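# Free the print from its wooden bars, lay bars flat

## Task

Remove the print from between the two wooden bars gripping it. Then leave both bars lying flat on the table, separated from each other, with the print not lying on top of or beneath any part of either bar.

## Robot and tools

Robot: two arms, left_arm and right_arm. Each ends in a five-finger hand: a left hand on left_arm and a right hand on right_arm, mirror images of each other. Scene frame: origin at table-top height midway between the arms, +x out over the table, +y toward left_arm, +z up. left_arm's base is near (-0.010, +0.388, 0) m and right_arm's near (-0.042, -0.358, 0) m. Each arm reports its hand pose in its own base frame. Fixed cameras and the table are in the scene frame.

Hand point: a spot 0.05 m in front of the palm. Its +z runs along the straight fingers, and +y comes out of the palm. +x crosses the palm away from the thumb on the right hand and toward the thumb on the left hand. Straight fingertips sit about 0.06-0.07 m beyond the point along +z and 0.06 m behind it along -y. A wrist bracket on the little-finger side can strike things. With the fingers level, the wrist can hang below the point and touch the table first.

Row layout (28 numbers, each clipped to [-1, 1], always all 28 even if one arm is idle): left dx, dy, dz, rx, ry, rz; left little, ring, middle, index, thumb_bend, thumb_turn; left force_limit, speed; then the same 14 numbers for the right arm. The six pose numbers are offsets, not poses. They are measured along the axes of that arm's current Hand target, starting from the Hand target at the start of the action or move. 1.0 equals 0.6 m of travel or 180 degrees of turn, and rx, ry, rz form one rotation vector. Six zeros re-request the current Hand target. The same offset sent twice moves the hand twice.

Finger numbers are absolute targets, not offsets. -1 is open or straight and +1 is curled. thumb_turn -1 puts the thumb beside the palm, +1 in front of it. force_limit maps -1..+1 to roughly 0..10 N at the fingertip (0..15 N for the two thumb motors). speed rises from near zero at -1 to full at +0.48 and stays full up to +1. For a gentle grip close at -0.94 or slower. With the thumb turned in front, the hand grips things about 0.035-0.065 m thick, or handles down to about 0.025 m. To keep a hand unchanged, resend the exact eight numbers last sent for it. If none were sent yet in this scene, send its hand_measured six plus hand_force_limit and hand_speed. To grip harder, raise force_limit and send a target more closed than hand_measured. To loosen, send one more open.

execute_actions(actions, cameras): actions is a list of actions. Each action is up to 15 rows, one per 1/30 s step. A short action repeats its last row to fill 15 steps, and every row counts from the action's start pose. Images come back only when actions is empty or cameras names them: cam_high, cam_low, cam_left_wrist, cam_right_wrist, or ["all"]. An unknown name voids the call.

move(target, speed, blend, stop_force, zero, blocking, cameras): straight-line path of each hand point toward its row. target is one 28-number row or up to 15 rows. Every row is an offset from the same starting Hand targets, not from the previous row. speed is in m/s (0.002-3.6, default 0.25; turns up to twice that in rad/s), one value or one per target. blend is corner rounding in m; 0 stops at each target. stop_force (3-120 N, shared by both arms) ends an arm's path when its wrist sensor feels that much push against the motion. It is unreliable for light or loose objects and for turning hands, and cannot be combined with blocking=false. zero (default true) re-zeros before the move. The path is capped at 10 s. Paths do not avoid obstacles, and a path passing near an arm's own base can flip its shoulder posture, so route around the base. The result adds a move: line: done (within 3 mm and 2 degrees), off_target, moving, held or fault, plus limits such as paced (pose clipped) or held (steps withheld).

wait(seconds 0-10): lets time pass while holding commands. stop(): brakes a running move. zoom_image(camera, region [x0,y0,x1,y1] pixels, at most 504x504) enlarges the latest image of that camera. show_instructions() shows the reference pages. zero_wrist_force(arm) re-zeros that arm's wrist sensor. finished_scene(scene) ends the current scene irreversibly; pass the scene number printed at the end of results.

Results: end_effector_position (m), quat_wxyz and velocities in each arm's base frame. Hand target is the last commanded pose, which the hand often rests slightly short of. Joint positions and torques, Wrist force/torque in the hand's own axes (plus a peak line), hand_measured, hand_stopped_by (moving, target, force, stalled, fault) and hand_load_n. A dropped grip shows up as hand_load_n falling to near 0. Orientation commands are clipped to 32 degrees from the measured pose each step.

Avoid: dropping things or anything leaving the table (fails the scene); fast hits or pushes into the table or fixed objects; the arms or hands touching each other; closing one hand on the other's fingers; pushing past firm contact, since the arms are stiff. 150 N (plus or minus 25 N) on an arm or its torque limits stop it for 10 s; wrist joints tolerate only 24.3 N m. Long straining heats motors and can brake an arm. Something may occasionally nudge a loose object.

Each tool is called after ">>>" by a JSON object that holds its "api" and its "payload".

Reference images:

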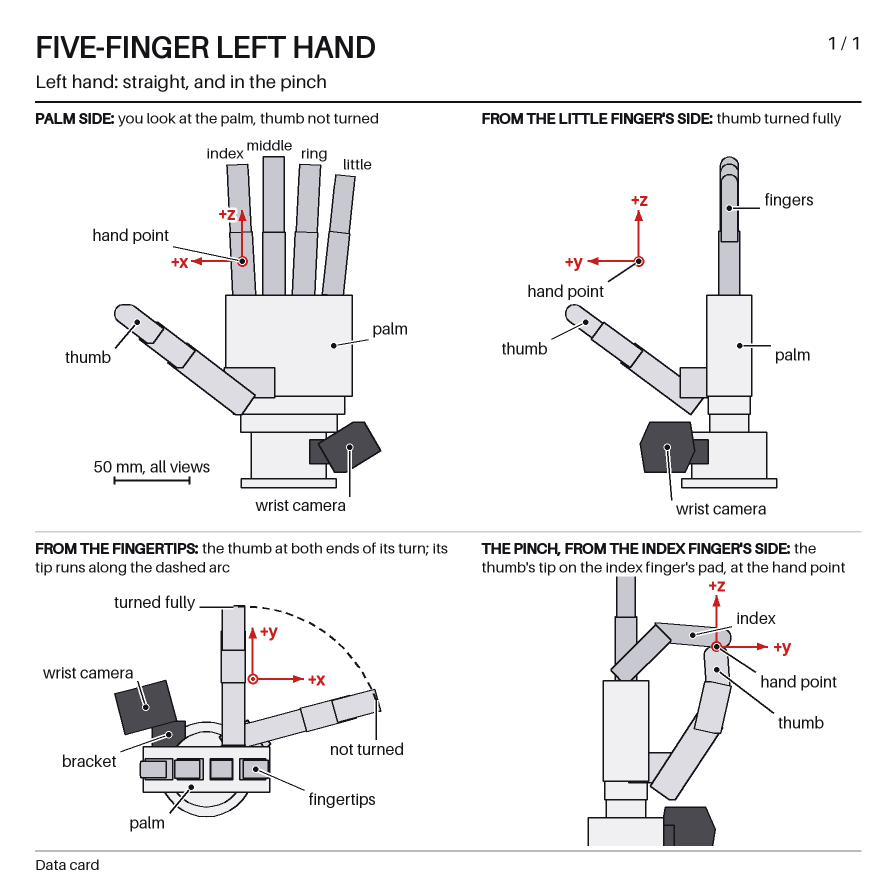

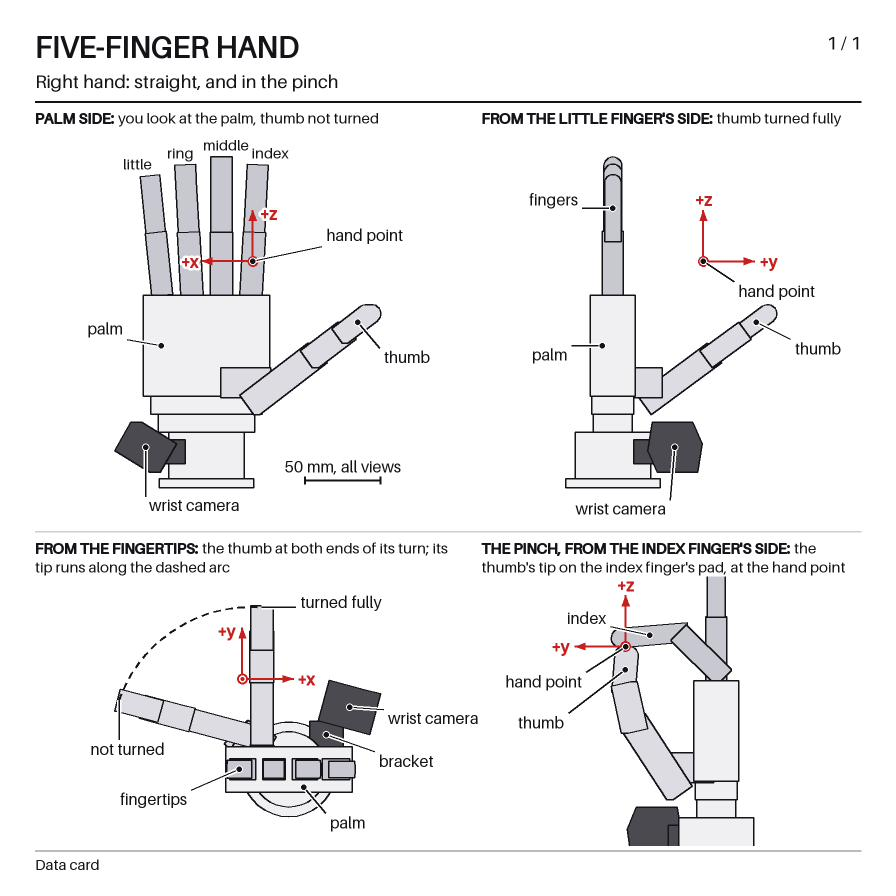

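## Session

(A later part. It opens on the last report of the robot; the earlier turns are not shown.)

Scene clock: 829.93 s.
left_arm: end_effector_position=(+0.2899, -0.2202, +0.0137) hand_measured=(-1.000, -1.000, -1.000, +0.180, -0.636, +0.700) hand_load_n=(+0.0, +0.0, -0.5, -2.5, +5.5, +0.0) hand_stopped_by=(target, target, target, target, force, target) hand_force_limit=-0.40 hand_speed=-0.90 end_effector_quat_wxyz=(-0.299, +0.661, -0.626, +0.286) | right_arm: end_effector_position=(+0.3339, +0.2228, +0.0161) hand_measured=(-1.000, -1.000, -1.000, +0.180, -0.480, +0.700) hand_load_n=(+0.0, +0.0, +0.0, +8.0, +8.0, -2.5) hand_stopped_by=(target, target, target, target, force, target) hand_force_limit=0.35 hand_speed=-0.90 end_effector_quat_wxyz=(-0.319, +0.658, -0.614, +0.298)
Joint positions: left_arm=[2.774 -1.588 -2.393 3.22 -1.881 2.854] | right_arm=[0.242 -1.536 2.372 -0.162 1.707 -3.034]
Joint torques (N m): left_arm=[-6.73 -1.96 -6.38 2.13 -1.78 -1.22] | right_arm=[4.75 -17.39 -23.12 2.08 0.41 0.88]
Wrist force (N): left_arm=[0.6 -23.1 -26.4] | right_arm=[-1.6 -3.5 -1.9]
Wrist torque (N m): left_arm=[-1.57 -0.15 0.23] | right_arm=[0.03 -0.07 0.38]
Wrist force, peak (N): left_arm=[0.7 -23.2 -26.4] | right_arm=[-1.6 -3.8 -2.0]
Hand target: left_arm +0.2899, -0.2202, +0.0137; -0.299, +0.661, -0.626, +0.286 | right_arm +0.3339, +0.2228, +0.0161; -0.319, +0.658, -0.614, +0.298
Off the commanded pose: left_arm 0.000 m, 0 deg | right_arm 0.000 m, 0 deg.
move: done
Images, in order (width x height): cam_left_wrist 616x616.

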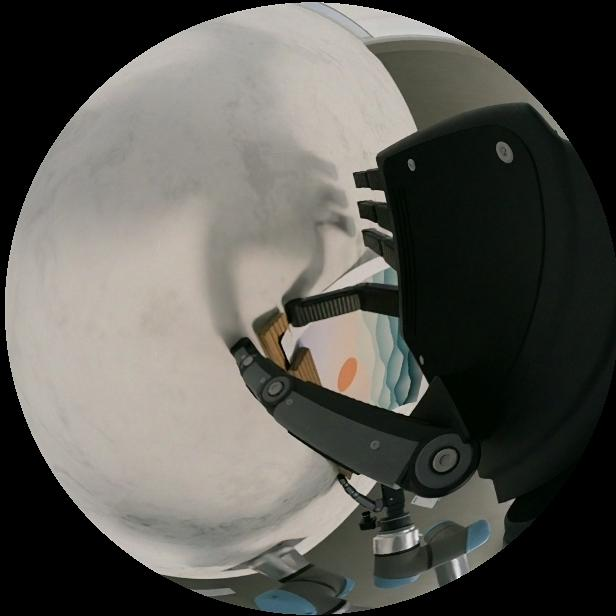

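>>> {"api": "move", "payload": {"target": [0,-0.0025,-0.0022,0,0,0,-1,-1,-1,0.18,-0.7,0.7,-0.4,-0.9,0,0,0,0,0,0,-1,-1,-1,0.18,-0.28,0.7,0.35,-0.9], "speed": 0.02}}

Scene clock: 833.37 s.
left_arm: end_effector_position=(+0.2899, -0.2202, +0.0157) hand_measured=(-1.000, -1.000, -1.000, +0.180, -0.700, +0.700) hand_load_n=(+0.0, +0.0, +0.0, +0.5, +0.0, -0.5) hand_stopped_by=(target, target, target, target, target, target) hand_force_limit=-0.40 hand_speed=-0.90 end_effector_quat_wxyz=(-0.299, +0.661, -0.626, +0.286) | right_arm: end_effector_position=(+0.3339, +0.2228, +0.0161) hand_measured=(-1.000, -1.000, -1.000, +0.180, -0.480, +0.700) hand_load_n=(+0.0, +0.0, +0.0, +8.0, +8.0, -2.0) hand_stopped_by=(target, target, target, target, force, target) hand_force_limit=0.35 hand_speed=-0.90 end_effector_quat_wxyz=(-0.319, +0.658, -0.614, +0.298)
Joint positions: left_arm=[2.774 -1.583 -2.39 3.213 -1.881 2.854] | right_arm=[0.242 -1.536 2.372 -0.162 1.707 -3.034]
Joint torques (N m): left_arm=[2.61 21.11 23.53 -3.54 -0.2 0.49] | right_arm=[4.95 -17.3 -22.78 2.18 1.2 1.02]
Wrist force (N): left_arm=[1.6 0.0 -0.5] | right_arm=[-1.6 -3.3 -2.0]
Wrist torque (N m): left_arm=[0.16 -0.15 0.06] | right_arm=[0.05 -0.07 0.39]
Wrist force, peak (N): left_arm=[0.6 -23.6 -26.4] | right_arm=[-1.9 -3.6 -1.9]
Hand target: left_arm +0.2899, -0.2202, +0.0157; -0.299, +0.661, -0.626, +0.286 | right_arm +0.3339, +0.2228, +0.0161; -0.319, +0.658, -0.614, +0.298
Off the commanded pose: left_arm 0.000 m, 0 deg | right_arm 0.000 m, 0 deg.
move: done

>>> {"api": "move", "payload": {"target": [0,0.0031,0.0027,0,0,0,-1,-1,-1,0.18,-0.7,0.7,-0.4,-0.9,0,0,0,0,0,0,-1,-1,-1,0.18,-0.28,0.7,0.35,-0.9], "speed": 0.004, "stop_force": 3}}

Scene clock: 836.30 s.
left_arm: end_effector_position=(+0.2901, -0.2203, +0.0154) hand_measured=(-1.000, -1.000, -1.000, +0.180, -0.700, +0.700) hand_load_n=(+0.0, +0.0, +0.0, -0.5, +0.5, -0.5) hand_stopped_by=(target, target, target, target, target, target) hand_force_limit=-0.40 hand_speed=-0.90 end_effector_quat_wxyz=(-0.299, +0.661, -0.626, +0.287) | right_arm: end_effector_position=(+0.3339, +0.2228, +0.0161) hand_measured=(-1.000, -1.000, -1.000, +0.180, -0.480, +0.700) hand_load_n=(+0.0, +0.0, +0.0, +8.5, +8.0, -2.0) hand_stopped_by=(target, target, target, target, force, target) hand_force_limit=0.35 hand_speed=-0.90 end_effector_quat_wxyz=(-0.319, +0.658, -0.614, +0.298)
Joint positions: left_arm=[2.774 -1.584 -2.391 3.214 -1.881 2.854] | right_arm=[0.242 -1.536 2.372 -0.162 1.707 -3.034]
Joint torques (N m): left_arm=[12.64 22.17 22.64 -2.91 1.04 1.96] | right_arm=[4.43 -17.06 -23.83 2.24 1.82 1.05]
Wrist force (N): left_arm=[0.6 -1.9 -3.1] | right_arm=[-1.8 -3.3 -1.9]
Wrist torque (N m): left_arm=[-0.02 -0.09 0.08] | right_arm=[0.07 -0.04 0.38]
Wrist force, peak (N): left_arm=[0.8 -3.9 -4.8] | right_arm=[-1.9 -3.6 -2.0]
Hand target: left_arm +0.2901, -0.2203, +0.0154; -0.299, +0.661, -0.626, +0.287 (not the last commanded pose) | right_arm +0.3339, +0.2228, +0.0161; -0.319, +0.658, -0.614, +0.298
Off the commanded pose: left_arm 0.002 m, 0 deg | right_arm 0.000 m, 0 deg.
move: contact (left_arm)

>>> {"api": "move", "payload": {"target": [[0,0,0,0,0,0,-1,-1,-1,0.18,-0.57,0.7,-0.4,-0.9,0,0,0,0,0,0,-1,-1,-1,0.18,-0.28,0.7,0.35,-0.9],[0,0.0013,0.0011,0,0,0,-1,-1,-1,0.18,-0.57,0.7,-0.4,-0.9,0,0,0,0,0,0,-1,-1,-1,0.18,-0.28,0.7,0.35,-0.9]], "speed": 0.01, "cameras": ["cam_left_wrist"]}}

>>> {"api": "zoom_image", "payload": {"camera": "cam_left_wrist", "region": [210, 250, 330, 370]}}

Scene clock: 844.07 s.
left_arm: end_effector_position=(+0.2901, -0.2203, +0.0144) hand_measured=(-1.000, -1.000, -1.000, +0.180, -0.570, +0.700) hand_load_n=(-0.5, +0.0, +0.0, -1.0, +1.5, +0.0) hand_stopped_by=(target, target, target, target, target, target) hand_force_limit=-0.40 hand_speed=-0.90 end_effector_quat_wxyz=(-0.299, +0.661, -0.626, +0.287) | right_arm: end_effector_position=(+0.3339, +0.2228, +0.0161) hand_measured=(-1.000, -1.000, -1.000, +0.180, -0.480, +0.700) hand_load_n=(+0.0, +0.0, +0.0, +7.5, +8.5, -2.0) hand_stopped_by=(target, target, target, target, force, target) hand_force_limit=0.35 hand_speed=-0.90 end_effector_quat_wxyz=(-0.319, +0.658, -0.614, +0.298)
Joint positions: left_arm=[2.774 -1.587 -2.392 3.218 -1.881 2.854] | right_arm=[0.242 -1.536 2.372 -0.162 1.707 -3.034]
Joint torques (N m): left_arm=[3.49 5.62 -2.32 1.7 -0.8 0.86] | right_arm=[5.54 -15.98 -23.7 2.13 1.93 0.94]
Wrist force (N): left_arm=[1.3 -3.7 -4.6] | right_arm=[-1.3 -1.8 -1.3]
Wrist torque (N m): left_arm=[0.00 -0.11 0.06] | right_arm=[0.11 -0.07 0.40]
Wrist force, peak (N): left_arm=[1.3 -3.7 -4.6] | right_arm=[-1.8 -3.7 -2.5]
Hand target: left_arm +0.2901, -0.2203, +0.0144; -0.299, +0.661, -0.626, +0.287 | right_arm +0.3339, +0.2228, +0.0161; -0.319, +0.658, -0.614, +0.298
Off the commanded pose: left_arm 0.000 m, 0 deg | right_arm 0.000 m, 0 deg.
move: done
Images, in order (width x height): cam_left_wrist 616x616.

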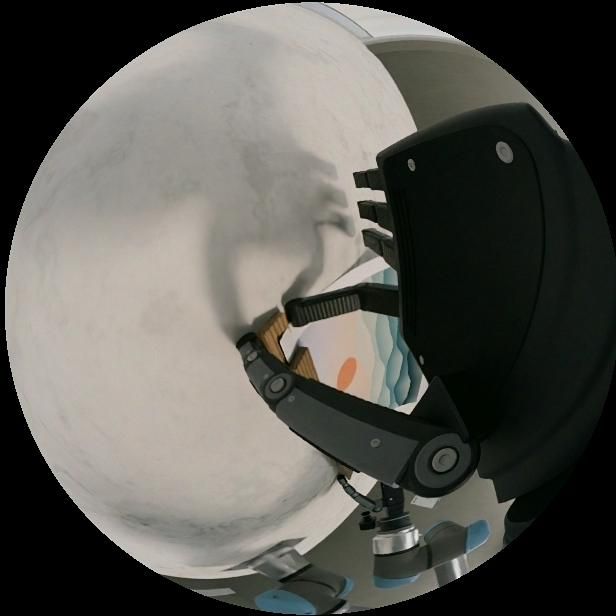

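Scaled by 4.200 from the camera's 616x616 image, which has a finer 880x880 frame.

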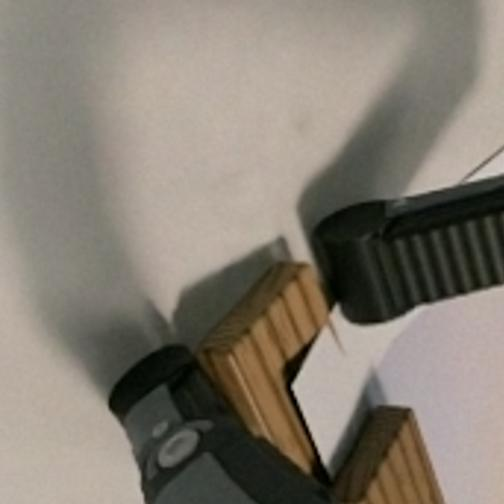

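>>> {"api": "move", "payload": {"target": [0,0,0,0,0,0,-1,-1,-1,0.18,-0.3,0.7,-0.2,-0.93,0,0,0,0,0,0,-1,-1,-1,0.18,-0.28,0.7,0.35,-0.9], "cameras": ["cam_left_wrist"]}}

>>> {"api": "zoom_image", "payload": {"camera": "cam_left_wrist", "region": [210, 250, 330, 370]}}

Scene clock: 847.17 s.
left_arm: end_effector_position=(+0.2901, -0.2203, +0.0144) hand_measured=(-1.000, -1.000, -1.000, +0.180, -0.518, +0.700) hand_load_n=(+0.0, +0.0, +0.0, +0.0, +6.0, +0.5) hand_stopped_by=(target, target, target, target, force, target) hand_force_limit=-0.20 hand_speed=-0.93 end_effector_quat_wxyz=(-0.299, +0.661, -0.626, +0.287) | right_arm: end_effector_position=(+0.3339, +0.2228, +0.0161) hand_measured=(-1.000, -1.000, -1.000, +0.180, -0.480, +0.700) hand_load_n=(+0.0, +0.0, +0.0, +8.0, +7.5, -1.0) hand_stopped_by=(target, target, target, target, force, target) hand_force_limit=0.35 hand_speed=-0.90 end_effector_quat_wxyz=(-0.319, +0.658, -0.614, +0.298)
Joint positions: left_arm=[2.774 -1.587 -2.392 3.218 -1.881 2.854] | right_arm=[0.242 -1.536 2.372 -0.162 1.707 -3.034]
Joint torques (N m): left_arm=[-11.14 5.84 -1.33 1.85 -1.54 -1.55] | right_arm=[5.55 -15.97 -23.77 2.34 1.69 0.88]
Wrist force (N): left_arm=[1.8 -2.3 -3.4] | right_arm=[-2.2 -4.0 -3.3]
Wrist torque (N m): left_arm=[0.07 -0.11 0.04] | right_arm=[0.02 -0.06 0.40]
Wrist force, peak (N): left_arm=[1.3 -4.4 -5.0] | right_arm=[-2.5 -4.3 -3.2]
Hand target: left_arm +0.2901, -0.2203, +0.0144; -0.299, +0.661, -0.626, +0.287 | right_arm +0.3339, +0.2228, +0.0161; -0.319, +0.658, -0.614, +0.298
Off the commanded pose: left_arm 0.000 m, 0 deg | right_arm 0.000 m, 0 deg.
move: done
Images, in order (width x height): cam_left_wrist 616x616.

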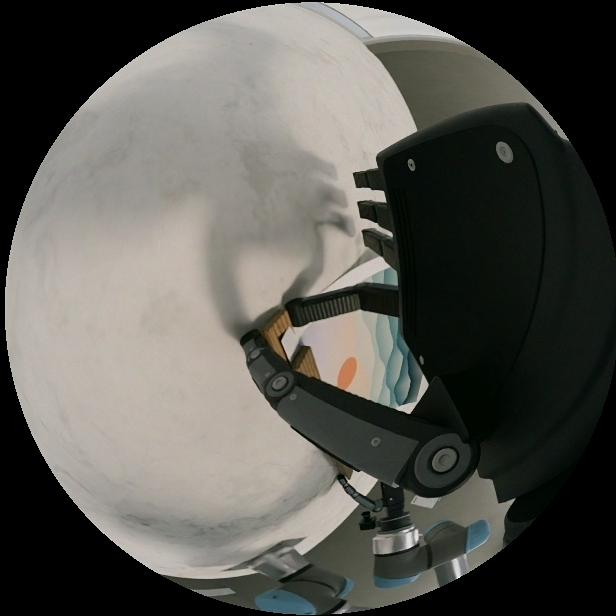

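Scaled by 4.200 from the camera's 616x616 image, which has a finer 880x880 frame.

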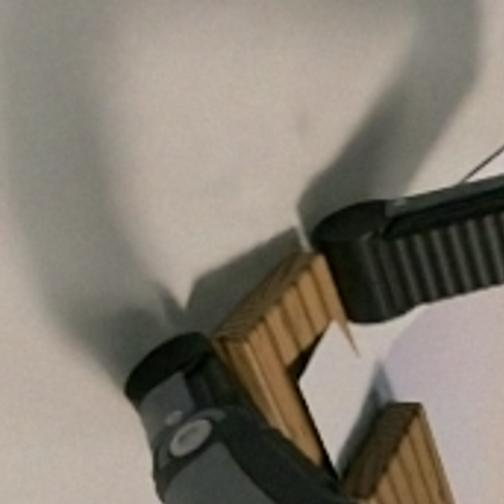

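>>> {"api": "move", "payload": {"target": [0,0,0,0,0,0,-1,-1,-1,0.18,-0.29,0.7,0.1,-0.93,0,0,0,0,0,0,-1,-1,-1,0.18,-0.28,0.7,0.35,-0.9], "cameras": ["cam_left_wrist"]}}

>>> {"api": "zoom_image", "payload": {"camera": "cam_left_wrist", "region": [210, 250, 330, 370]}}

Scene clock: 851.93 s.
left_arm: end_effector_position=(+0.2901, -0.2203, +0.0144) hand_measured=(-1.000, -1.000, -1.000, +0.180, -0.508, +0.700) hand_load_n=(+0.0, +0.0, +0.0, +1.5, +8.0, +0.5) hand_stopped_by=(target, target, target, target, force, target) hand_force_limit=0.10 hand_speed=-0.93 end_effector_quat_wxyz=(-0.299, +0.661, -0.626, +0.287) | right_arm: end_effector_position=(+0.3339, +0.2228, +0.0161) hand_measured=(-1.000, -1.000, -1.000, +0.180, -0.480, +0.700) hand_load_n=(+0.0, +0.0, +0.0, +8.0, +7.5, -1.0) hand_stopped_by=(target, target, target, target, force, target) hand_force_limit=0.35 hand_speed=-0.90 end_effector_quat_wxyz=(-0.319, +0.658, -0.614, +0.298)
Joint positions: left_arm=[2.774 -1.587 -2.392 3.218 -1.881 2.854] | right_arm=[0.242 -1.536 2.372 -0.162 1.707 -3.034]
Joint torques (N m): left_arm=[-7.36 12.75 8.5 1.63 -1.59 -1.48] | right_arm=[5.93 -16.6 -24.05 2.35 1.78 0.7]
Wrist force (N): left_arm=[1.9 -2.2 -3.9] | right_arm=[-2.4 -4.3 -3.0]
Wrist torque (N m): left_arm=[0.12 -0.10 0.03] | right_arm=[-0.03 -0.05 0.39]
Wrist force, peak (N): left_arm=[2.2 -1.9 -4.2] | right_arm=[-2.7 -4.4 -3.5]
Hand target: left_arm +0.2901, -0.2203, +0.0144; -0.299, +0.661, -0.626, +0.287 | right_arm +0.3339, +0.2228, +0.0161; -0.319, +0.658, -0.614, +0.298
Off the commanded pose: left_arm 0.000 m, 0 deg | right_arm 0.000 m, 0 deg.
move: done
Images, in order (width x height): cam_left_wrist 616x616.

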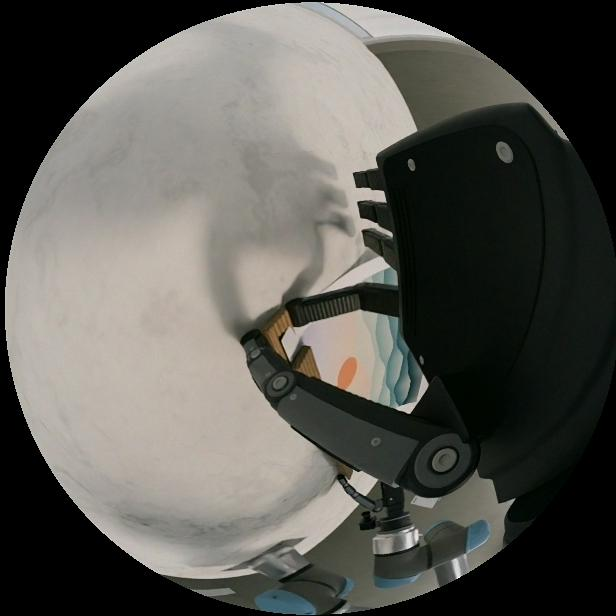

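Scaled by 4.200 from the camera's 616x616 image, which has a finer 880x880 frame.

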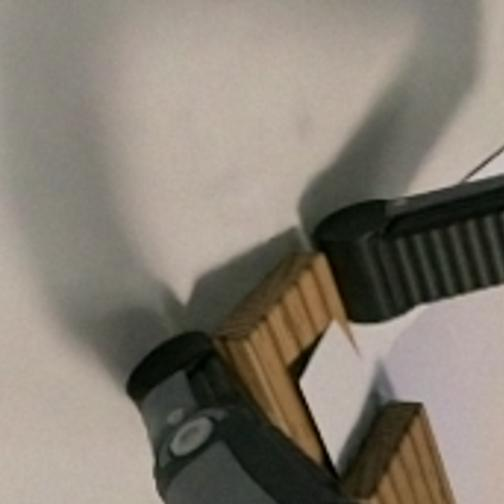

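>>> {"api": "move", "payload": {"target": [[0,0,0,0,0,0,-1,-1,-1,0.18,-0.29,0.7,0.1,-0.93,0,0,0,0,0,0,-1,-1,-1,0.18,-0.58,0.7,0.35,-0.8],[0,0,0,0,0,0,-1,-1,-1,0.18,-0.29,0.7,0.1,-0.93,0,-0.0088,-0.0037,0,0,0,-1,-1,-1,0.18,-0.62,0.7,0.35,-0.8],[0,0,0,0,0,0,-1,-1,-1,0.18,-0.29,0.7,0.1,-0.93,0.0417,-0.0088,-0.0037,0,0,0,-1,-1,-1,0.18,-0.62,0.7,0.35,-0.8]], "speed": 0.03, "cameras": ["cam_left_wrist","cam_right_wrist"]}}

>>> {"api": "zoom_image", "payload": {"camera": "cam_right_wrist", "region": [290, 260, 410, 380]}}

>>> {"api": "zoom_image", "payload": {"camera": "cam_left_wrist", "region": [210, 250, 330, 370]}}

Scene clock: 866.00 s.
left_arm: end_effector_position=(+0.2901, -0.2203, +0.0144) hand_measured=(-1.000, -1.000, -1.000, +0.180, -0.508, +0.700) hand_load_n=(+0.0, +0.0, +0.0, +1.5, +6.5, -0.5) hand_stopped_by=(target, target, target, target, force, target) hand_force_limit=0.10 hand_speed=-0.93 end_effector_quat_wxyz=(-0.299, +0.661, -0.626, +0.287) | right_arm: end_effector_position=(+0.3372, +0.1980, +0.0217) hand_measured=(-1.000, -1.000, -1.000, +0.180, -0.620, +0.700) hand_load_n=(+0.0, +0.0, +0.0, +0.0, +0.0, +0.0) hand_stopped_by=(target, target, target, target, target, target) hand_force_limit=0.35 hand_speed=-0.80 end_effector_quat_wxyz=(-0.319, +0.658, -0.614, +0.298)
Joint positions: left_arm=[2.774 -1.587 -2.392 3.218 -1.881 2.854] | right_arm=[0.121 -1.593 2.407 -0.147 1.612 -3.109]
Joint torques (N m): left_arm=[0.98 19.97 20.81 -0.13 -1.6 -1.51] | right_arm=[-8.63 -23.49 -5.25 -1.56 -2.46 -1.98]
Wrist force (N): left_arm=[1.0 -4.4 -4.2] | right_arm=[-1.4 -1.1 -0.6]
Wrist torque (N m): left_arm=[-0.02 -0.10 0.08] | right_arm=[0.07 0.01 0.43]
Wrist force, peak (N): left_arm=[0.8 -4.3 -4.6] | right_arm=[-2.5 -4.7 -3.5]
Hand target: left_arm +0.2901, -0.2203, +0.0144; -0.299, +0.661, -0.626, +0.287 | right_arm +0.3372, +0.1980, +0.0217; -0.319, +0.658, -0.614, +0.298
Off the commanded pose: left_arm 0.000 m, 0 deg | right_arm 0.000 m, 0 deg.
move: done
Images, in order (width x height): cam_left_wrist 616x616, cam_right_wrist 616x616.

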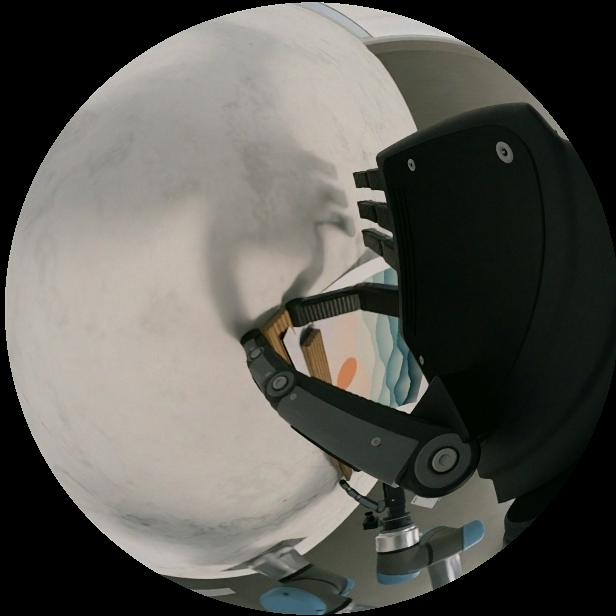

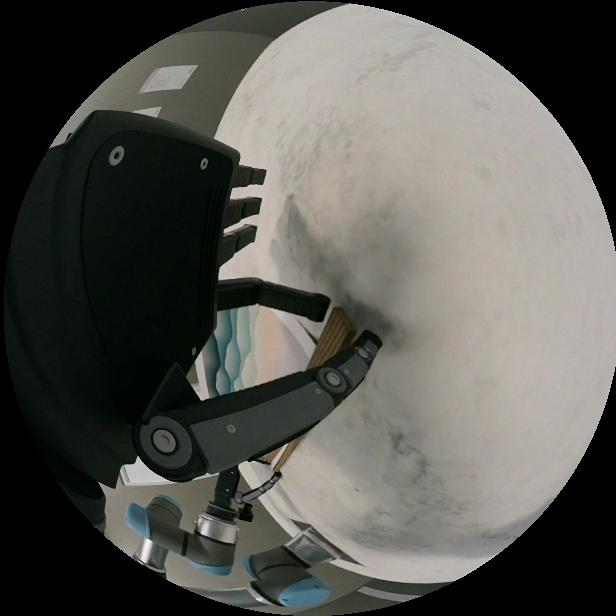

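Scaled by 4.200 from the camera's 616x616 image, which has a finer 880x880 frame.

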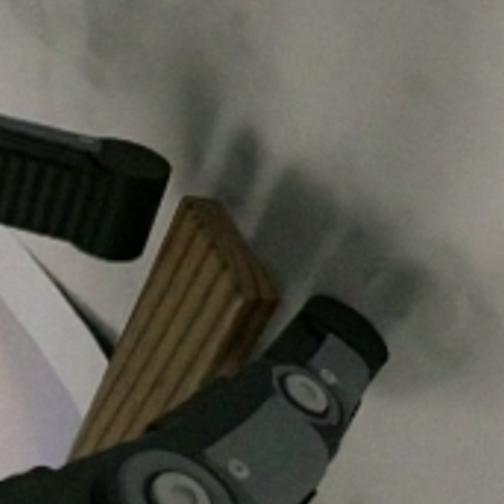

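Scaled by 4.200 from the camera's 616x616 image, which has a finer 880x880 frame.

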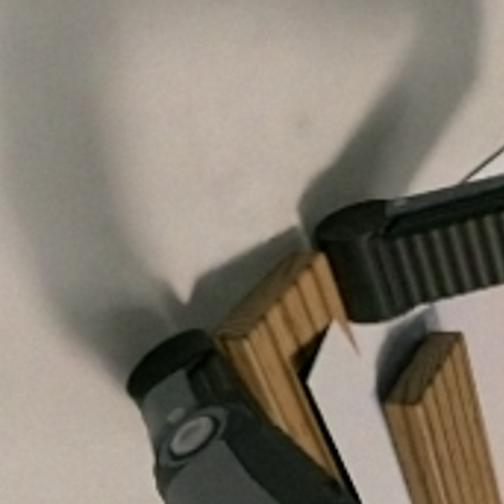

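>>> {"api": "wait", "payload": {"seconds": 0.5, "cameras": ["cam_high","cam_low"]}}

>>> {"api": "zoom_image", "payload": {"camera": "cam_high", "region": [300, 130, 460, 290]}}

>>> {"api": "zoom_image", "payload": {"camera": "cam_low", "region": [240, 150, 480, 390]}}

Scene clock: 869.57 s.
left_arm: end_effector_position=(+0.2901, -0.2203, +0.0144) hand_measured=(-1.000, -1.000, -1.000, +0.180, -0.508, +0.700) hand_load_n=(+0.0, +0.0, +0.0, +1.5, +7.0, -0.5) hand_stopped_by=(target, target, target, target, force, target) hand_force_limit=0.10 hand_speed=-0.93 end_effector_quat_wxyz=(-0.299, +0.661, -0.626, +0.287) | right_arm: end_effector_position=(+0.3372, +0.1980, +0.0217) hand_measured=(-1.000, -1.000, -1.000, +0.180, -0.620, +0.700) hand_load_n=(+0.0, +0.0, +0.0, +0.0, +0.0, +0.0) hand_stopped_by=(target, target, target, target, target, target) hand_force_limit=0.35 hand_speed=-0.80 end_effector_quat_wxyz=(-0.319, +0.658, -0.614, +0.298)
Joint positions: left_arm=[2.774 -1.587 -2.392 3.218 -1.881 2.854] | right_arm=[0.121 -1.593 2.408 -0.147 1.612 -3.109]
Joint torques (N m): left_arm=[5.19 19.68 20.69 -2.1 -1.42 -1.58] | right_arm=[-9.13 -23.28 -3.85 -1.34 -2.56 -2.24]
Wrist force (N): left_arm=[0.8 -4.1 -4.2] | right_arm=[-1.4 -1.0 -0.6]
Wrist torque (N m): left_arm=[0.02 -0.07 0.05] | right_arm=[0.08 0.03 0.43]
Wrist force, peak (N): left_arm=[1.0 -4.1 -4.8] | right_arm=[-1.4 -1.4 -1.1]
Hand target: left_arm +0.2901, -0.2203, +0.0144; -0.299, +0.661, -0.626, +0.287 | right_arm +0.3372, +0.1980, +0.0217; -0.319, +0.658, -0.614, +0.298
Off the commanded pose: left_arm 0.000 m, 0 deg | right_arm 0.000 m, 0 deg.
wait: 0.50 s; at rest from the start
Images, in order (width x height): cam_high 672x504, cam_low 672x504.

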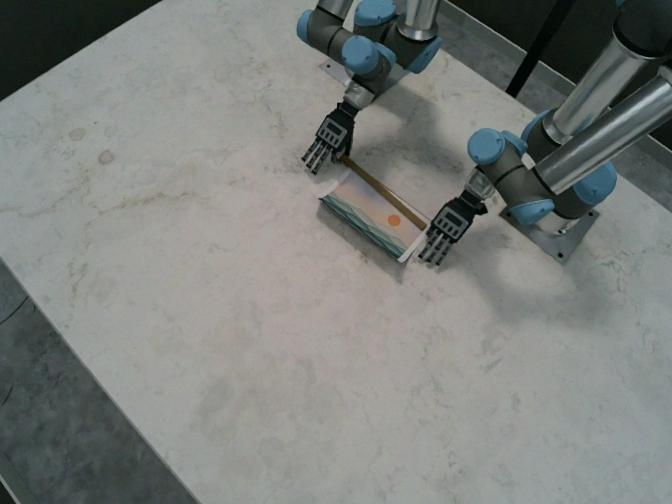

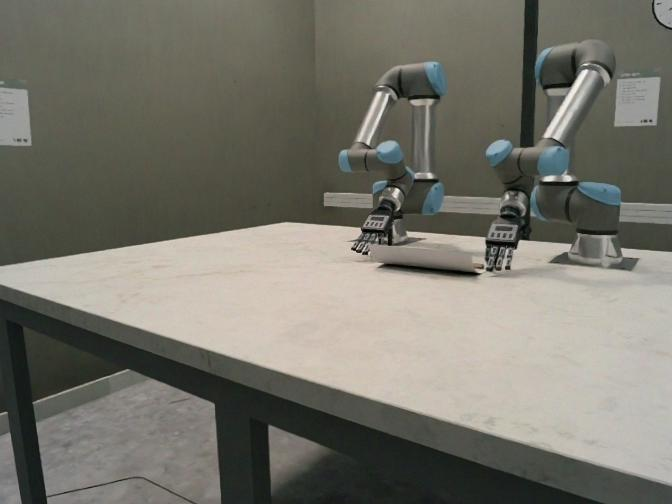

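Scaled by 3.150 from the camera's 672x504 image, which has a finer 960x720 frame.

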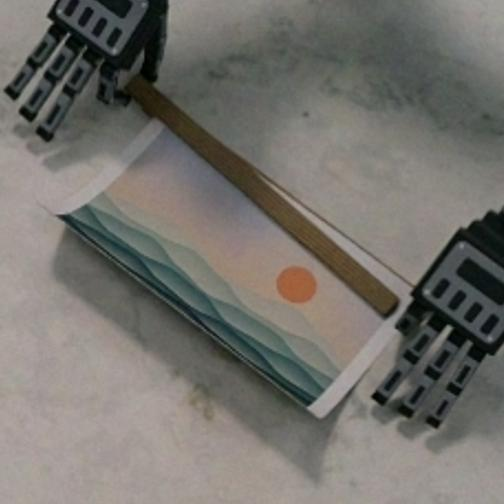

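Scaled by 2.100 from the camera's 672x504 image, which has a finer 960x720 frame.

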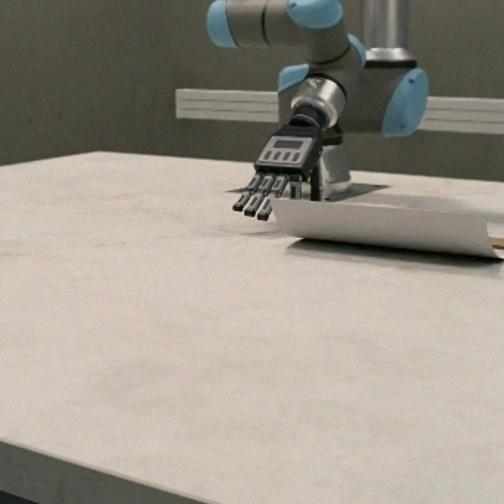

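>>> {"api": "move", "payload": {"target": [[0,0,0,0,0,0,-1,-1,-1,0.18,-0.29,0.7,0.1,-0.93,0,0.0015,-0.002,0,0,0,-1,-1,-1,0.18,-0.62,0.7,0.0,-0.93],[0,0,0,0,0,0,-1,-1,-1,0.18,-0.29,0.7,0.1,-0.93,0,0.0015,-0.002,0,0,0,-1,-1,-1,0.18,-0.3,0.7,0.0,-0.93]], "speed": 0.02, "cameras": ["cam_left_wrist","cam_right_wrist"]}}

>>> {"api": "zoom_image", "payload": {"camera": "cam_right_wrist", "region": [290, 260, 410, 380]}}

Scene clock: 881.53 s.
left_arm: end_effector_position=(+0.2901, -0.2203, +0.0144) hand_measured=(-1.000, -1.000, -1.000, +0.180, -0.508, +0.700) hand_load_n=(+0.0, +0.0, +0.0, +1.5, +7.0, -0.5) hand_stopped_by=(target, target, target, target, force, target) hand_force_limit=0.10 hand_speed=-0.93 end_effector_quat_wxyz=(-0.299, +0.661, -0.626, +0.287) | right_arm: end_effector_position=(+0.3357, +0.1979, +0.0217) hand_measured=(-1.000, -1.000, -1.000, +0.180, -0.486, +0.700) hand_load_n=(+0.0, +0.0, -0.5, +8.5, +7.5, +0.5) hand_stopped_by=(target, target, target, target, force, target) hand_force_limit=0.00 hand_speed=-0.93 end_effector_quat_wxyz=(-0.319, +0.658, -0.614, +0.298)
Joint positions: left_arm=[2.774 -1.587 -2.392 3.218 -1.881 2.854] | right_arm=[0.122 -1.596 2.411 -0.146 1.612 -3.109]
Joint torques (N m): left_arm=[12.72 19.92 20.11 -3.39 -1.53 -1.57] | right_arm=[7.28 -22.61 -3.46 2.35 2.27 2.11]
Wrist force (N): left_arm=[1.0 -4.1 -4.6] | right_arm=[-1.3 -2.6 -1.3]
Wrist torque (N m): left_arm=[0.06 -0.12 0.06] | right_arm=[0.03 0.03 0.43]
Wrist force, peak (N): left_arm=[1.0 -4.4 -4.8] | right_arm=[-1.5 -2.3 -1.7]
Hand target: left_arm +0.2901, -0.2203, +0.0144; -0.299, +0.661, -0.626, +0.287 | right_arm +0.3357, +0.1979, +0.0217; -0.319, +0.658, -0.614, +0.298
Off the commanded pose: left_arm 0.000 m, 0 deg | right_arm 0.000 m, 0 deg.
move: done
Images, in order (width x height): cam_left_wrist 616x616, cam_right_wrist 616x616.

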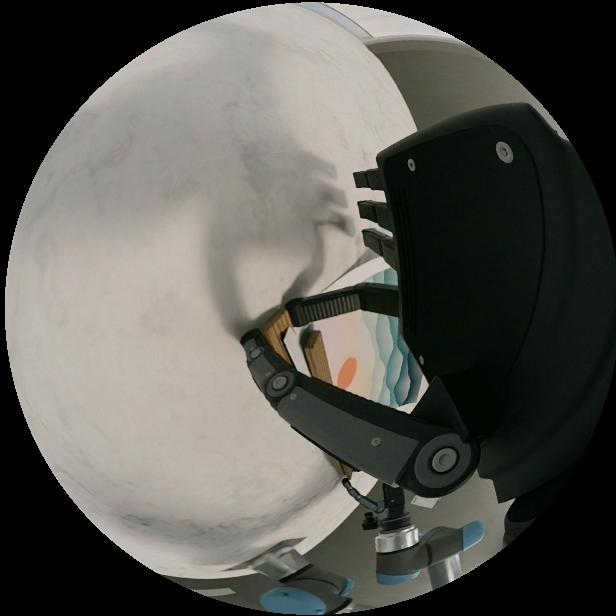

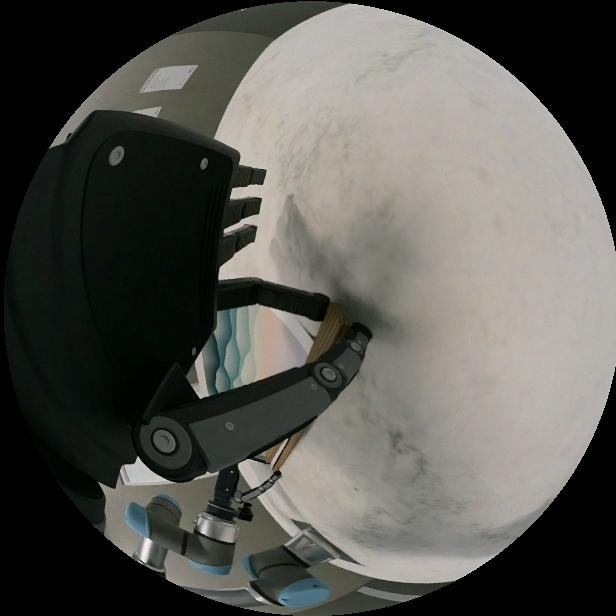

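Scaled by 4.200 from the camera's 616x616 image, which has a finer 880x880 frame.

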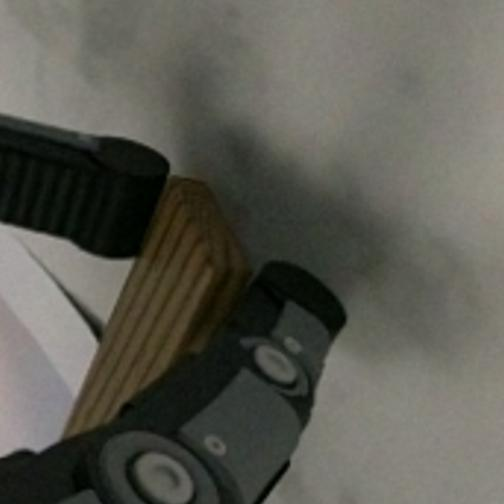

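>>> {"api": "move", "payload": {"target": [[0,0,0,0,0,0,-1,-1,-1,0.18,-0.29,0.7,0.1,-0.93,0.0083,-0.0039,-0.0031,0,0,0,-1,-1,-1,0.18,-0.3,0.7,0.0,-0.93],[0,0,0,0,0,0,-1,-1,-1,0.18,-0.29,0.7,0.1,-0.93,0.05,-0.0052,-0.0041,0,0,0,-1,-1,-1,0.18,-0.3,0.7,0.0,-0.93]], "speed": 0.02, "cameras": ["cam_high","cam_left_wrist","cam_right_wrist"]}}

>>> {"api": "zoom_image", "payload": {"camera": "cam_right_wrist", "region": [290, 260, 410, 380]}}

>>> {"api": "zoom_image", "payload": {"camera": "cam_high", "region": [300, 130, 460, 290]}}

Scene clock: 902.63 s.
left_arm: end_effector_position=(+0.2901, -0.2203, +0.0144) hand_measured=(-1.000, -1.000, -1.000, +0.180, -0.508, +0.700) hand_load_n=(+0.0, +0.0, +0.0, +1.5, +6.5, -0.5) hand_stopped_by=(target, target, target, target, force, target) hand_force_limit=0.10 hand_speed=-0.93 end_effector_quat_wxyz=(-0.299, +0.661, -0.626, +0.287) | right_arm: end_effector_position=(+0.3378, +0.1680, +0.0257) hand_measured=(-1.000, -1.000, -1.000, +0.180, -0.484, +0.700) hand_load_n=(+0.0, +0.0, +0.0, +0.0, +0.0, +0.0) hand_stopped_by=(target, target, target, target, force, target) hand_force_limit=0.00 hand_speed=-0.93 end_effector_quat_wxyz=(-0.319, +0.658, -0.614, +0.298)
Joint positions: left_arm=[2.774 -1.587 -2.392 3.218 -1.881 2.854] | right_arm=[-0.039 -1.658 2.453 -0.125 1.486 -3.209]
Joint torques (N m): left_arm=[12.76 19.24 20.65 -3.5 -1.45 -1.43] | right_arm=[-10.38 -20.24 -4.02 2.5 -3.01 -2.2]
Wrist force (N): left_arm=[1.2 -4.3 -4.4] | right_arm=[-1.2 -1.1 -0.7]
Wrist torque (N m): left_arm=[0.01 -0.14 0.08] | right_arm=[0.10 -0.06 0.43]
Wrist force, peak (N): left_arm=[1.1 -4.7 -4.6] | right_arm=[-2.0 -2.8 -1.3]
Hand target: left_arm +0.2901, -0.2203, +0.0144; -0.299, +0.661, -0.626, +0.287 | right_arm +0.3378, +0.1680, +0.0257; -0.319, +0.658, -0.614, +0.298
Off the commanded pose: left_arm 0.000 m, 0 deg | right_arm 0.000 m, 0 deg.
move: done
Images, in order (width x height): cam_high 672x504, cam_left_wrist 616x616, cam_right_wrist 616x616.

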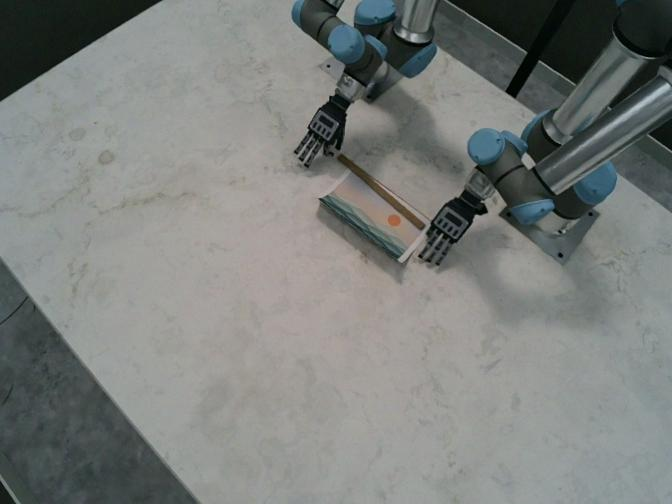

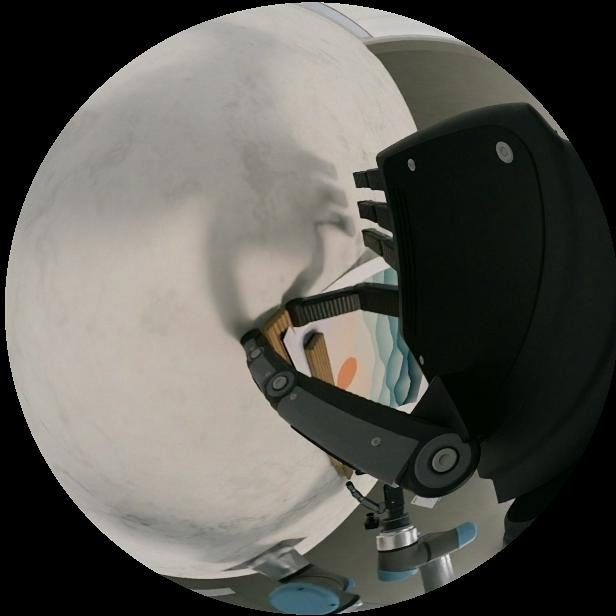

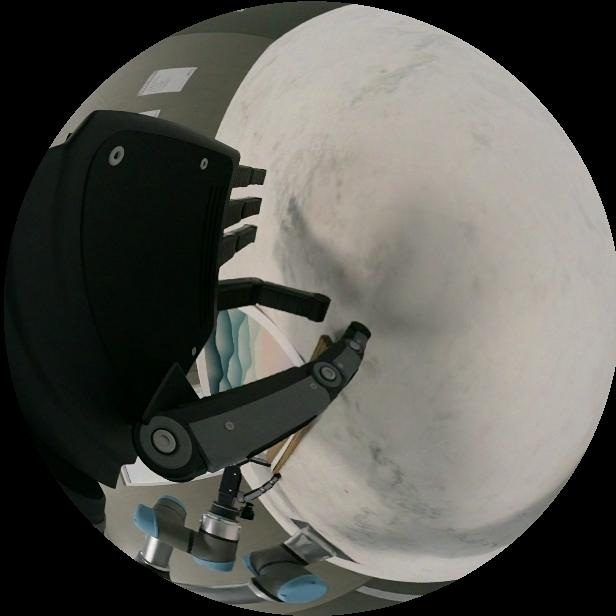

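Scaled by 4.200 from the camera's 616x616 image, which has a finer 880x880 frame.

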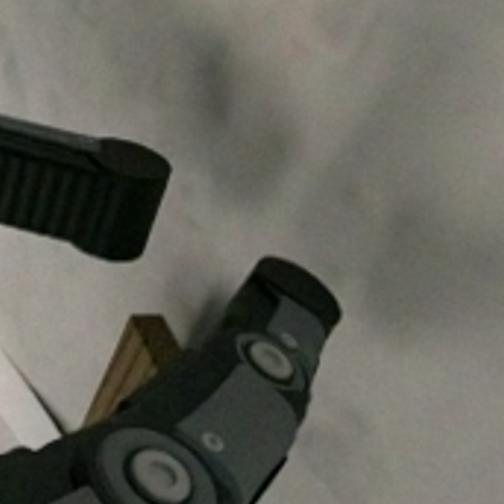

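Scaled by 3.150 from the camera's 672x504 image, which has a finer 960x720 frame.

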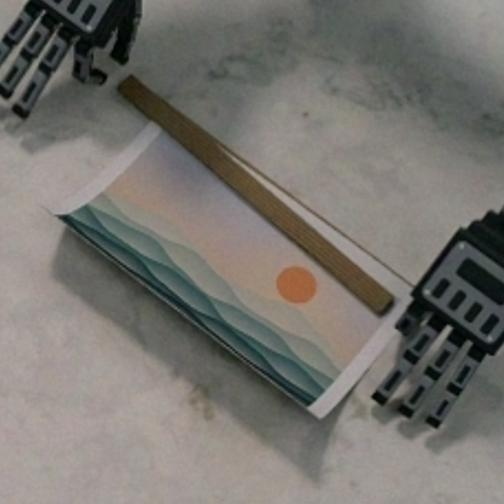

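>>> {"api": "move", "payload": {"target": [[0,0,0,0,0,0,-1,-1,-1,0.18,-0.29,0.7,0.1,-0.93,0,-0.0103,0.0131,0,0,0,-1,-1,-1,0.18,-0.66,0.7,0.0,-0.8],[0,0,0,0,0,0,-1,-1,-1,0.18,-0.29,0.7,0.1,-0.93,-0.02,-0.005,0.0172,0,0,0,-1,-1,-1,0.18,-0.66,0.7,0.0,-0.8]], "speed": 0.03, "cameras": ["cam_right_wrist"]}}

>>> {"api": "zoom_image", "payload": {"camera": "cam_right_wrist", "region": [270, 260, 390, 380]}}

Scene clock: 920.23 s.
left_arm: end_effector_position=(+0.2901, -0.2203, +0.0144) hand_measured=(-1.000, -1.000, -1.000, +0.180, -0.508, +0.700) hand_load_n=(+0.0, +0.0, +0.0, +1.5, +7.0, -0.5) hand_stopped_by=(target, target, target, target, force, target) hand_force_limit=0.10 hand_speed=-0.93 end_effector_quat_wxyz=(-0.299, +0.661, -0.626, +0.287) | right_arm: end_effector_position=(+0.3469, +0.1806, +0.0216) hand_measured=(-1.000, -1.000, -1.000, +0.180, -0.660, +0.700) hand_load_n=(+0.0, +0.0, +0.0, +0.0, +0.0, +0.0) hand_stopped_by=(target, target, target, target, target, target) hand_force_limit=0.00 hand_speed=-0.80 end_effector_quat_wxyz=(-0.319, +0.658, -0.614, +0.298)
Joint positions: left_arm=[2.774 -1.587 -2.392 3.218 -1.881 2.854] | right_arm=[0.029 -1.602 2.417 -0.147 1.539 -3.166]
Joint torques (N m): left_arm=[13.34 19.68 19.79 -3.49 -1.6 -1.42] | right_arm=[6.38 -2.45 -27.68 -1.8 2.33 2.79]
Wrist force (N): left_arm=[0.9 -4.3 -4.4] | right_arm=[-1.0 -1.2 -0.9]
Wrist torque (N m): left_arm=[0.01 -0.10 0.07] | right_arm=[0.09 -0.04 0.26]
Wrist force, peak (N): left_arm=[1.2 -4.3 -4.7] | right_arm=[-1.5 -1.3 -0.8]
Hand target: left_arm +0.2901, -0.2203, +0.0144; -0.299, +0.661, -0.626, +0.287 | right_arm +0.3469, +0.1806, +0.0216; -0.319, +0.658, -0.614, +0.298
Off the commanded pose: left_arm 0.000 m, 0 deg | right_arm 0.000 m, 0 deg.
move: done
Images, in order (width x height): cam_right_wrist 616x616.

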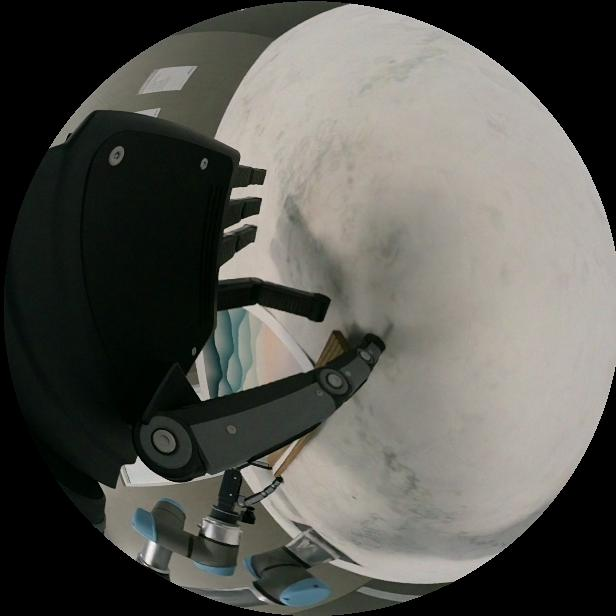

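Scaled by 4.200 from the camera's 616x616 image, which has a finer 880x880 frame.

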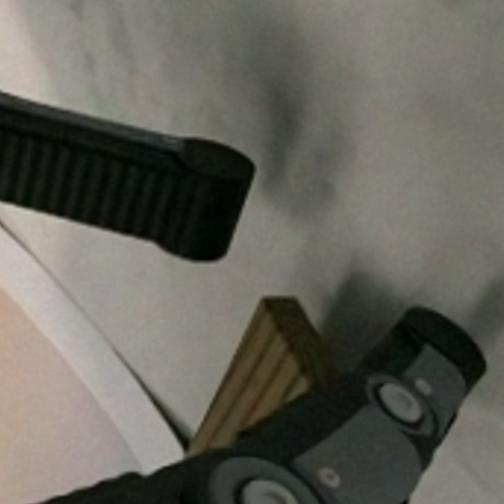

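>>> {"api": "move", "payload": {"target": [[0,0,0,0,0,0,-1,-1,-1,0.18,-0.29,0.7,0.1,-0.93,0,0.0045,-0.0058,0,0,0,-1,-1,-1,0.18,-0.66,0.7,0.0,-0.8],[0,0,0,0,0,0,-1,-1,-1,0.18,-0.29,0.7,0.1,-0.93,-0.0308,0.0045,-0.0058,0,0,0,-1,-1,-1,0.18,-0.66,0.7,0.0,-0.8]], "speed": 0.03, "cameras": ["cam_right_wrist"]}}

>>> {"api": "zoom_image", "payload": {"camera": "cam_right_wrist", "region": [270, 240, 390, 360]}}

Scene clock: 929.93 s.
left_arm: end_effector_position=(+0.2901, -0.2203, +0.0144) hand_measured=(-1.000, -1.000, -1.000, +0.180, -0.508, +0.700) hand_load_n=(+0.0, -0.5, +0.0, +1.5, +7.0, -0.5) hand_stopped_by=(target, target, target, target, force, target) hand_force_limit=0.10 hand_speed=-0.93 end_effector_quat_wxyz=(-0.299, +0.661, -0.626, +0.287) | right_arm: end_effector_position=(+0.3412, +0.1987, +0.0217) hand_measured=(-1.000, -1.000, -1.000, +0.180, -0.660, +0.700) hand_load_n=(+0.0, +0.0, +0.0, +0.0, +0.0, +0.0) hand_stopped_by=(target, target, target, target, target, target) hand_force_limit=0.00 hand_speed=-0.80 end_effector_quat_wxyz=(-0.319, +0.658, -0.614, +0.298)
Joint positions: left_arm=[2.774 -1.587 -2.392 3.218 -1.881 2.854] | right_arm=[0.122 -1.583 2.398 -0.147 1.613 -3.109]
Joint torques (N m): left_arm=[13.53 19.43 19.25 -3.39 -1.6 -1.37] | right_arm=[7.53 -2.26 -28.33 2.47 2.73 2.55]
Wrist force (N): left_arm=[1.0 -3.9 -4.6] | right_arm=[-1.2 -1.2 -0.6]
Wrist torque (N m): left_arm=[0.08 -0.11 0.05] | right_arm=[0.06 0.00 0.25]
Wrist force, peak (N): left_arm=[1.1 -4.3 -4.6] | right_arm=[-1.7 -1.4 -0.8]
Hand target: left_arm +0.2901, -0.2203, +0.0144; -0.299, +0.661, -0.626, +0.287 | right_arm +0.3412, +0.1987, +0.0217; -0.319, +0.658, -0.614, +0.298
Off the commanded pose: left_arm 0.000 m, 0 deg | right_arm 0.000 m, 0 deg.
move: done
Images, in order (width x height): cam_right_wrist 616x616.

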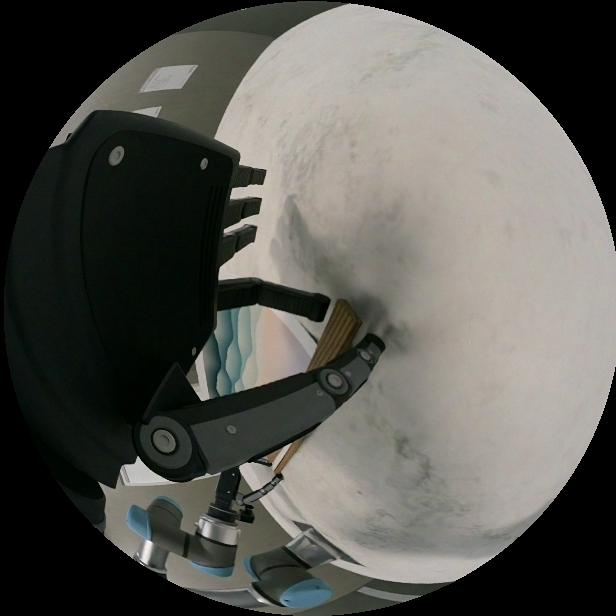

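Scaled by 4.200 from the camera's 616x616 image, which has a finer 880x880 frame.

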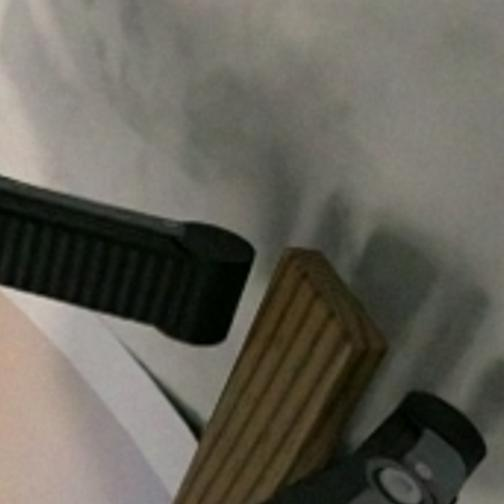

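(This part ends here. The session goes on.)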